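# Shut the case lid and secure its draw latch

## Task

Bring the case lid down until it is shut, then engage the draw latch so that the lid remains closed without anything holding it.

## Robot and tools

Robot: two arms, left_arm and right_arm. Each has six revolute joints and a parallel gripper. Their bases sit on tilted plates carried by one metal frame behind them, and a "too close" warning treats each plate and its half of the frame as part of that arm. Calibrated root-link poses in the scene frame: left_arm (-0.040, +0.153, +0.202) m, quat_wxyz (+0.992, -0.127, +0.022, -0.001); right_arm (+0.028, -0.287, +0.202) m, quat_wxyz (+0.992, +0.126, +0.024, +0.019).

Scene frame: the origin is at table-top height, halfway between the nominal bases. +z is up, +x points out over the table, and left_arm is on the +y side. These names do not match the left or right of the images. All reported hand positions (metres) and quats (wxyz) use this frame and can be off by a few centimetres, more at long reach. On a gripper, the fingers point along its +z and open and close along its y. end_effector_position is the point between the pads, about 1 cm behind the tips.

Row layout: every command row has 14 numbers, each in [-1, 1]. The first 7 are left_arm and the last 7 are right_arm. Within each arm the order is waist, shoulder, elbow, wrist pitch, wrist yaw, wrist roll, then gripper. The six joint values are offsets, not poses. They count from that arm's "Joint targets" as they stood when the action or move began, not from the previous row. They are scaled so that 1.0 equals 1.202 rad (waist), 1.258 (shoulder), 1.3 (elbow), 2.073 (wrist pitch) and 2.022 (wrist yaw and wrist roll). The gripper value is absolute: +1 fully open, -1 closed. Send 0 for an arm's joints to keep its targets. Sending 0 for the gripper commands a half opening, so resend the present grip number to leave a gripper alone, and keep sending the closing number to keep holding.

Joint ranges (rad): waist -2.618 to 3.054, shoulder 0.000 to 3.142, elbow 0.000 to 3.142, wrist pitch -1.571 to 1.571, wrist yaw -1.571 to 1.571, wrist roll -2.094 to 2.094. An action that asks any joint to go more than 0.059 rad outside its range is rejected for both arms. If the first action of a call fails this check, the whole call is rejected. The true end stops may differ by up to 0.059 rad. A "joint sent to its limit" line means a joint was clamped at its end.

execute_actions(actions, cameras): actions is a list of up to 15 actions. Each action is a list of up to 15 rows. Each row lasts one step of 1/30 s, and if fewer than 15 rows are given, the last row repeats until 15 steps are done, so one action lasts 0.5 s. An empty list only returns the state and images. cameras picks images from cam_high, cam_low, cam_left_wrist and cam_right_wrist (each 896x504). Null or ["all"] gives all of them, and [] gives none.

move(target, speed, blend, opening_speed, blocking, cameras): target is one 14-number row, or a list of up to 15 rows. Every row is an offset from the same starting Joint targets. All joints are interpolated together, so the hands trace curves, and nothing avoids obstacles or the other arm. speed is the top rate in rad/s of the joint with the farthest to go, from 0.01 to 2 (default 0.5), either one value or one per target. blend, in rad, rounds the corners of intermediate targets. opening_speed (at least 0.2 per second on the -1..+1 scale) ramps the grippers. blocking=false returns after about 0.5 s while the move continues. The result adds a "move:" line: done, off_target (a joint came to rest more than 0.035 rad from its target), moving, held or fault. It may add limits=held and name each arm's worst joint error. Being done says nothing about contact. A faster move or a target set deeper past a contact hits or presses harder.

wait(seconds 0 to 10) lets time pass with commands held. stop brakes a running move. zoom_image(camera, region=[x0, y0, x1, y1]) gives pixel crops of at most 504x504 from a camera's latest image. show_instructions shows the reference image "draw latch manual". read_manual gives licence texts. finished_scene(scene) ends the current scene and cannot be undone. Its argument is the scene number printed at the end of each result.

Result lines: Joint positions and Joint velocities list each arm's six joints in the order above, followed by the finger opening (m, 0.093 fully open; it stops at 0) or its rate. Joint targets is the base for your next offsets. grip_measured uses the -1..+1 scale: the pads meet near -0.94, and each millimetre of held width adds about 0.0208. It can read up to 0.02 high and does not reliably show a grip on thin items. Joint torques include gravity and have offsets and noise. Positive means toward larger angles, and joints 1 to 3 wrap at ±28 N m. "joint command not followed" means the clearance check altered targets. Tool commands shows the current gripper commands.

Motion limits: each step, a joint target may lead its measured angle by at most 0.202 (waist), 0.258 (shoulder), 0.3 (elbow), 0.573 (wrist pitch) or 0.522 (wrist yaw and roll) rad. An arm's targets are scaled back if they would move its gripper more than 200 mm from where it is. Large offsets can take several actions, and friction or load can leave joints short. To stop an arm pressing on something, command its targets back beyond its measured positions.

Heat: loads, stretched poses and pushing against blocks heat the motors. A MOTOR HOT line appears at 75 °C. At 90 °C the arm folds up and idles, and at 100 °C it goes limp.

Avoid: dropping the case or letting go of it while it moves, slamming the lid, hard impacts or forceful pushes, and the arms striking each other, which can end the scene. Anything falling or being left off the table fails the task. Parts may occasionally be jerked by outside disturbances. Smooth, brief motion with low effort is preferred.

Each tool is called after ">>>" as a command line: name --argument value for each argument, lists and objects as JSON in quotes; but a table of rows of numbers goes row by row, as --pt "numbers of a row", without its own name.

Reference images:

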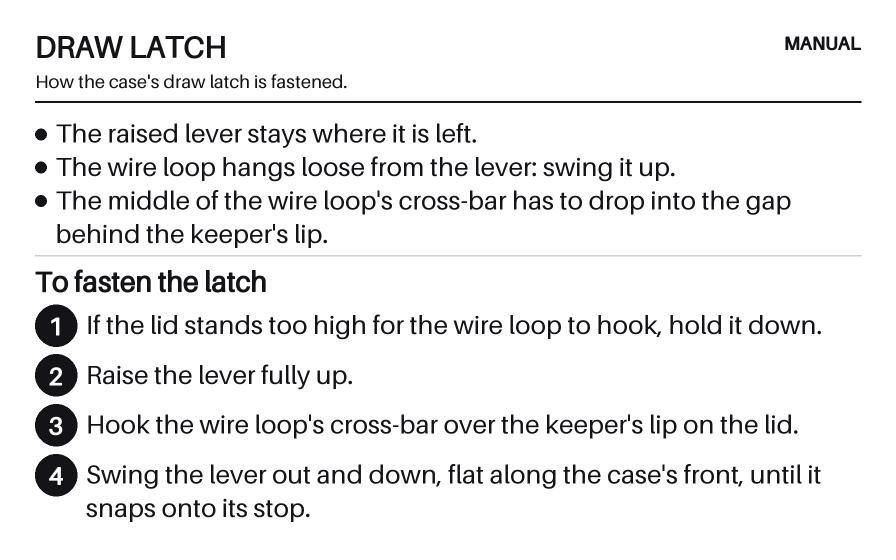

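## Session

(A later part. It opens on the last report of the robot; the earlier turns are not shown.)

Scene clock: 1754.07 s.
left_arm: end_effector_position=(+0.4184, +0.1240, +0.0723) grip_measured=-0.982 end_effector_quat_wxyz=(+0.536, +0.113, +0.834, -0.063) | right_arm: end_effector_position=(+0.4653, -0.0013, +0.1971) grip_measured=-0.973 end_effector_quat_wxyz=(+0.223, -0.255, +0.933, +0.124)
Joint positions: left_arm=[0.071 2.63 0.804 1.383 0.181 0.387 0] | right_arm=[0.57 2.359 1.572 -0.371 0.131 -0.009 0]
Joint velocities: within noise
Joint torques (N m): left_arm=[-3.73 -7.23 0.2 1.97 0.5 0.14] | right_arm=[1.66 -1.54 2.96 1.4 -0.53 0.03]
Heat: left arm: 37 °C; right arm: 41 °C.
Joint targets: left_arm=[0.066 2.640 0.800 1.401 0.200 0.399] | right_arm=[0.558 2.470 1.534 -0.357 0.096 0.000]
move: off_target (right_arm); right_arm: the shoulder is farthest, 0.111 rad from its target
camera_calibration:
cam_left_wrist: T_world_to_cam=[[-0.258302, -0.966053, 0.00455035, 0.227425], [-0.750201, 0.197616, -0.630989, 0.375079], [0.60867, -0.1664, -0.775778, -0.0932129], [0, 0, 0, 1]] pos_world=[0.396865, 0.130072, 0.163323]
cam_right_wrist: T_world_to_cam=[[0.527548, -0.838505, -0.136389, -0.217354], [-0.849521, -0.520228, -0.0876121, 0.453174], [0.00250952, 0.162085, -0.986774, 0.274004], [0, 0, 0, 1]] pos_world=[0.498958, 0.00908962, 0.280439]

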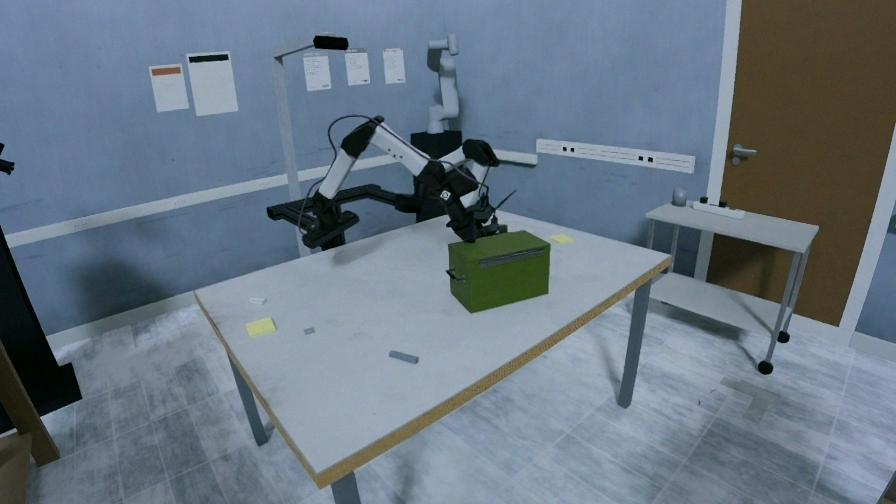

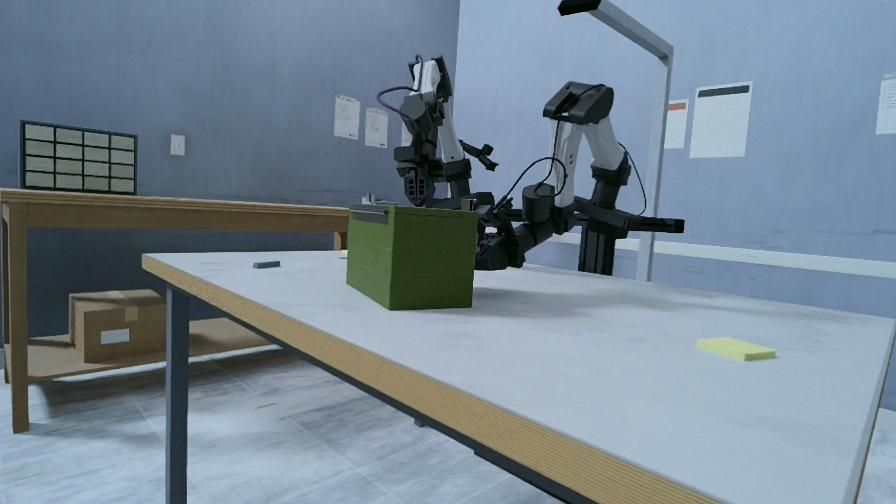

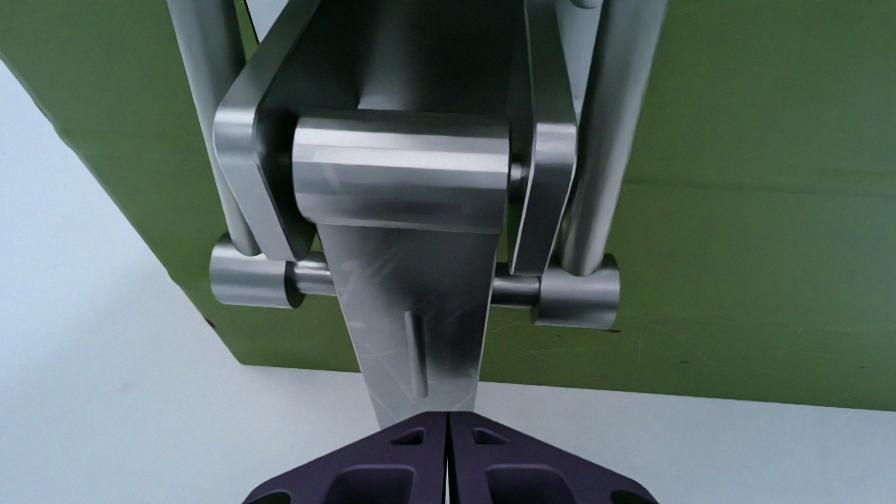

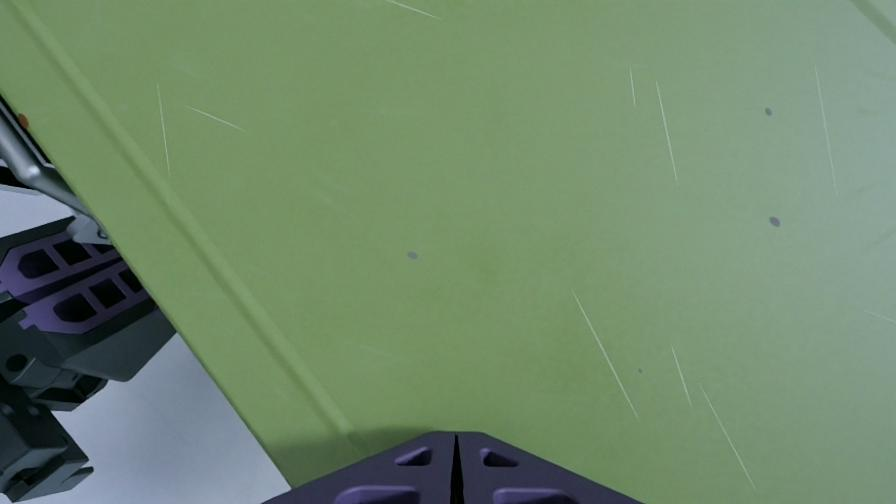

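>>> move --pt "-0.0125 -0.2202 -0.1446 -0.1563 -0.049 -0.0148 -1 0 0 0 0 0 0 -1" --pt "-0.0732 -0.4936 -0.0954 -0.4896 -0.1276 -0.0341 -1 0 0 0 0 0 0 -1" --pt "-0.292 -0.9626 -0.3262 -0.4993 -0.2888 -0.1879 -1 0 0 0 0 0 0 -1" --speed '[0.3,0.5,0.6]' --blend '[0.05,0.05,0]'

>>> zoom_image --camera "cam_left_wrist" --region '[250, 0, 700, 300]'

Scene clock: 1766.37 s.
left_arm: end_effector_position=(+0.3007, +0.1296, +0.2339) grip_measured=-0.982 end_effector_quat_wxyz=(+0.415, +0.008, +0.910, -0.001) | right_arm: end_effector_position=(+0.4653, -0.0013, +0.1971) grip_measured=-0.973 end_effector_quat_wxyz=(+0.223, -0.255, +0.933, +0.124)
Joint positions: left_arm=[-0.273 1.45 0.381 0.368 -0.368 0.031 0] | right_arm=[0.57 2.359 1.572 -0.371 0.131 -0.009 0]
Joint velocities: within noise
Joint torques (N m): left_arm=[-2.77 -5.46 3.64 1.63 -0.13 -0.11] | right_arm=[1.73 -1.57 3.18 1.42 -0.47 0.07]
Heat: left arm: 37 °C; right arm: 41 °C.
Joint targets: left_arm=[-0.285 1.429 0.376 0.365 -0.384 0.019] | right_arm=[0.558 2.470 1.534 -0.357 0.096 0.000]
move: off_target (right_arm); right_arm: the shoulder is farthest, 0.111 rad from its target
camera_calibration:
cam_left_wrist: T_world_to_cam=[[-0.0110027, -0.999801, 0.0166264, 0.12888], [-0.921373, 0.00367632, -0.388662, 0.407519], [0.388523, -0.0195954, -0.92123, 0.185966], [0, 0, 0, 1]] pos_world=[0.304643, 0.131, 0.327562]
cam_right_wrist: T_world_to_cam=[[0.527548, -0.838505, -0.136389, -0.217354], [-0.849521, -0.520228, -0.0876121, 0.453174], [0.00250952, 0.162085, -0.986774, 0.274004], [0, 0, 0, 1]] pos_world=[0.498958, 0.00908962, 0.280439]

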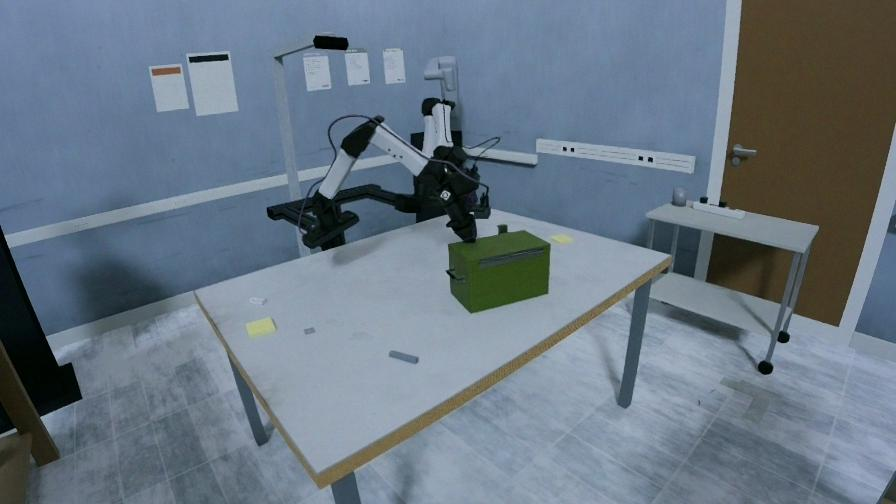

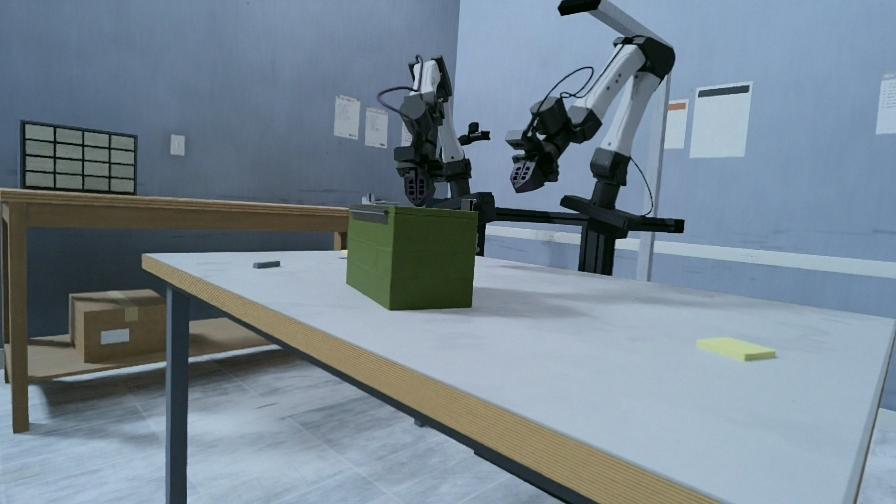

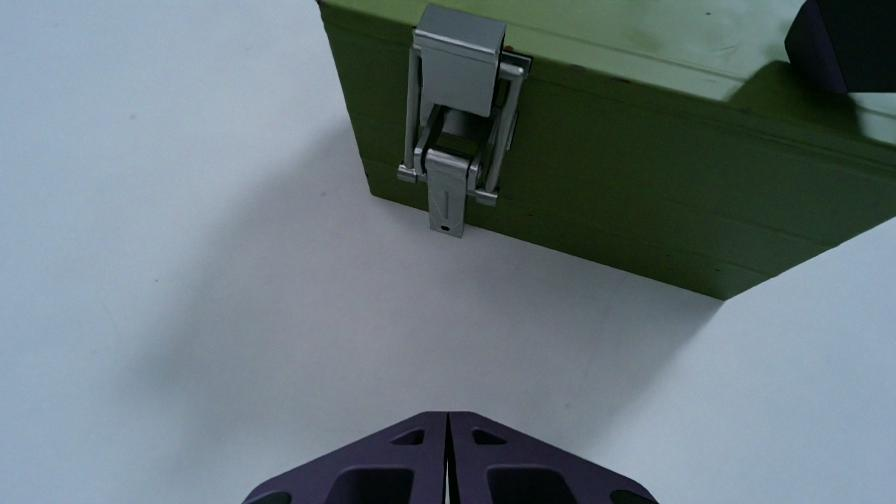

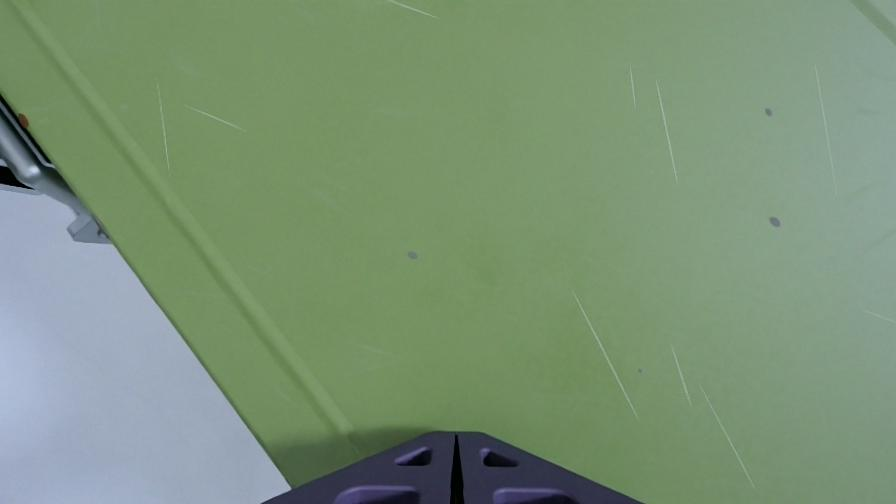

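Scaled by 1.120 from the camera's 896x504 image, which has a finer 1280x720 frame.

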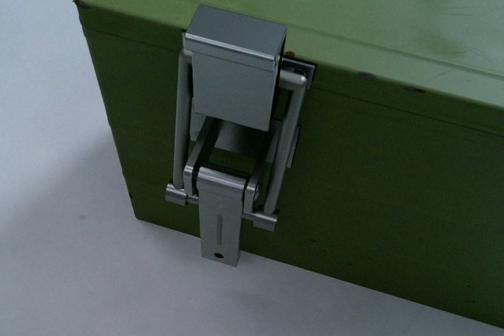

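>>> move --pt "0 0 0 0 0 0 -1 0 -0.1153 0 0 0 0 -1" --pt "0 0 0 0 0 0 -1 0 -0.2146 0 0 0 0 -1" --pt "0 0 0 0 0 0 -1 0.2 -0.42 -0.55 0.3 0.05 0 -1" --speed '[0.15,0.25,0.6]' --blend '[0,0.05,0]' --cameras '["cam_left_wrist","cam_low"]'

>>> zoom_image --camera "cam_left_wrist" --region '[300, 0, 600, 250]'

>>> zoom_image --camera "cam_low" --region '[330, 180, 500, 320]'

Scene clock: 1775.87 s.
left_arm: end_effector_position=(+0.3005, +0.1297, +0.2338) grip_measured=-0.982 end_effector_quat_wxyz=(+0.415, +0.007, +0.910, -0.001) | right_arm: end_effector_position=(+0.3386, +0.0078, +0.2292) grip_measured=-0.973 end_effector_quat_wxyz=(+0.353, -0.310, +0.866, +0.170)
Joint positions: left_arm=[-0.273 1.45 0.381 0.367 -0.369 0.03 0] | right_arm=[0.793 1.973 0.824 0.248 0.185 -0.008 0]
Joint velocities: within noise
Joint torques (N m): left_arm=[-2.8 -5.41 3.63 1.63 -0.13 -0.1] | right_arm=[2.19 -10.54 5.24 1.92 -0.03 0.04]
Heat: left arm: 36 °C; right arm: 42 °C.
Joint targets: left_arm=[-0.285 1.429 0.376 0.365 -0.384 0.019] | right_arm=[0.798 1.941 0.819 0.265 0.197 0.000]
move: done
camera_calibration:
cam_left_wrist: T_world_to_cam=[[-0.0101081, -0.999813, 0.0165066, 0.128767], [-0.921659, 0.00291237, -0.387989, 0.407387], [0.387869, -0.0191353, -0.921516, 0.186093], [0, 0, 0, 1]] pos_world=[0.304594, 0.131117, 0.327424]
Images, in order (width x height): cam_low 896x504, cam_left_wrist 896x504.

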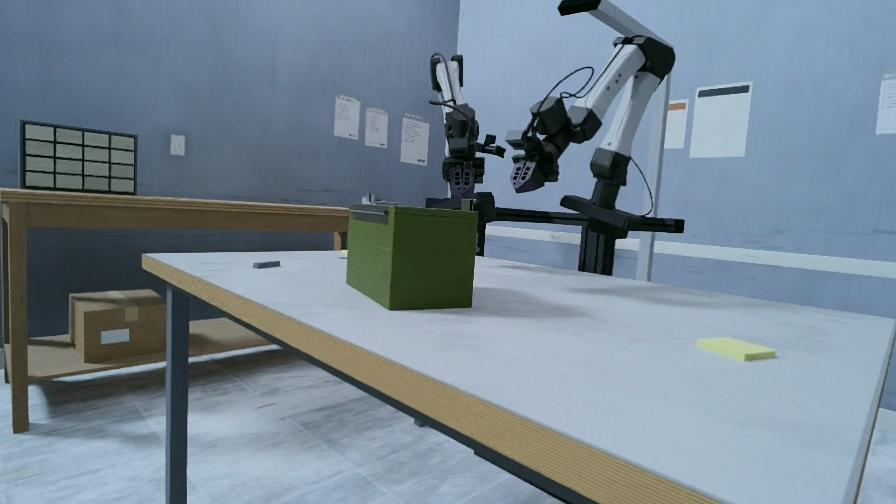

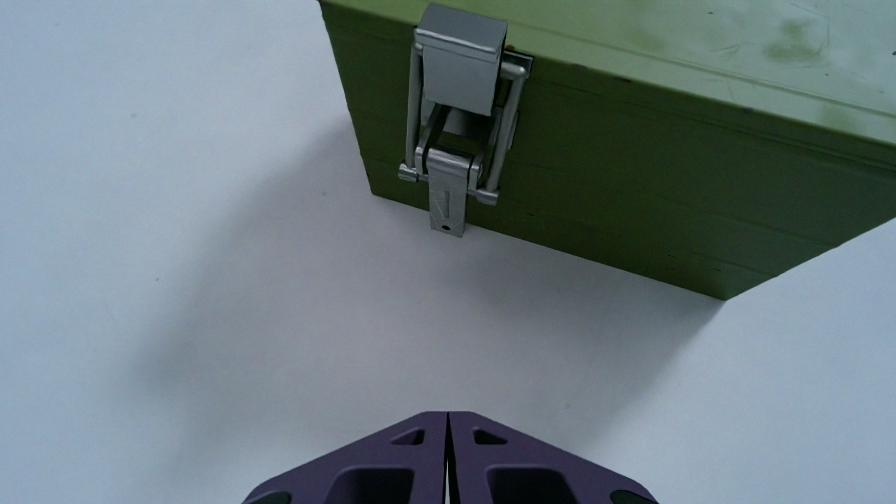

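Scaled by 1.680 from the camera's 896x504 image, which has a finer 1280x720 frame.

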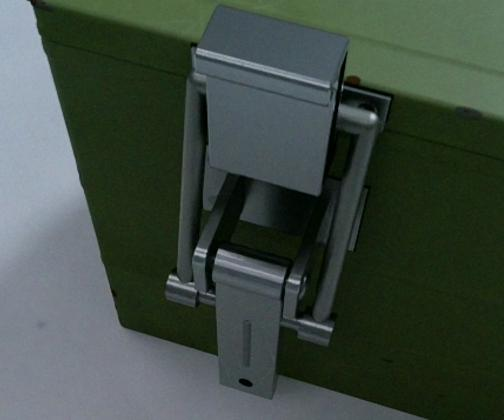

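Scaled by 2.965 from the camera's 896x504 image, which has a finer 1280x720 frame.

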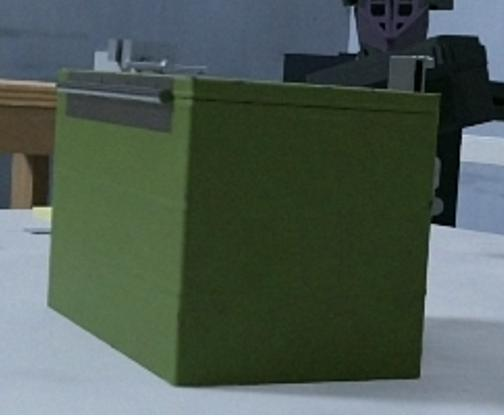

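>>> move --target '[0.7459,0.2405,0.4822,-0.46,0.5417,0.6583,-1,0,0,0,0,0,0,-1]' --speed 0.8 --cameras '["cam_left_wrist"]'

>>> zoom_image --camera "cam_left_wrist" --region '[300, 0, 600, 250]'

Scene clock: 1782.93 s.
left_arm: end_effector_position=(+0.2957, +0.2627, +0.2164) grip_measured=-0.982 end_effector_quat_wxyz=(+0.370, +0.326, +0.845, -0.206) | right_arm: end_effector_position=(+0.3388, +0.0078, +0.2293) grip_measured=-0.973 end_effector_quat_wxyz=(+0.354, -0.309, +0.866, +0.169)
Joint positions: left_arm=[0.606 1.719 0.979 -0.576 0.69 1.337 0] | right_arm=[0.793 1.973 0.824 0.248 0.186 -0.008 0]
Joint velocities: within noise
Joint torques (N m): left_arm=[-1.26 -5.59 5.37 0.3 0.9 0.14] | right_arm=[2.13 -10.7 5.22 1.85 0.01 0.06]
Heat: left arm: 36 °C; right arm: 42 °C.
Joint targets: left_arm=[0.612 1.731 1.002 -0.588 0.711 1.350] | right_arm=[0.798 1.941 0.819 0.265 0.197 0.000]
move: done
camera_calibration:
cam_left_wrist: T_world_to_cam=[[-0.699829, -0.702752, 0.127981, 0.363788], [-0.685319, 0.610034, -0.397739, 0.168522], [0.20144, -0.366057, -0.908529, 0.317907], [0, 0, 0, 1]] pos_world=[0.306041, 0.269221, 0.309298]
Images, in order (width x height): cam_left_wrist 896x504.

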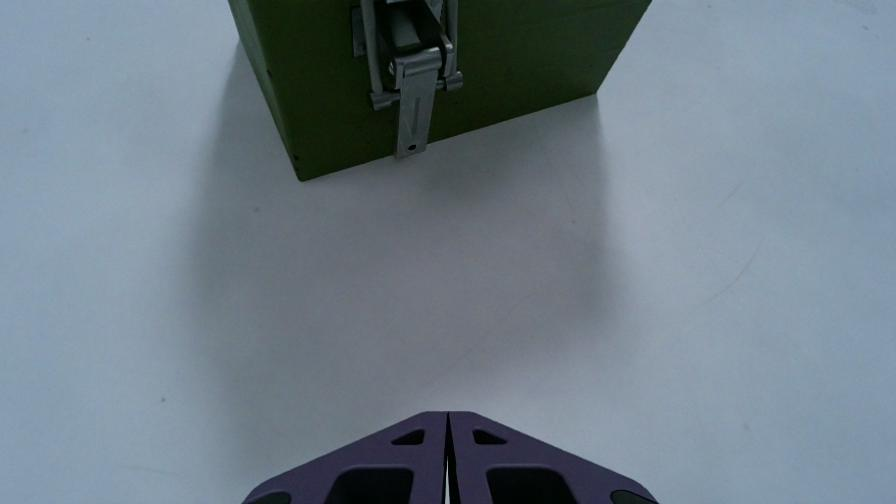

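Scaled by 1.680 from the camera's 896x504 image, which has a finer 1280x720 frame.

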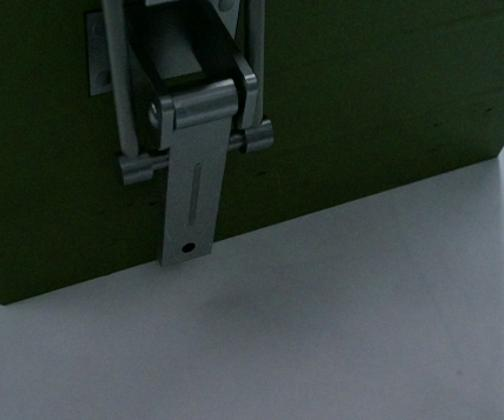

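>>> finished_scene --scene 2

The scene is finished: the task was done.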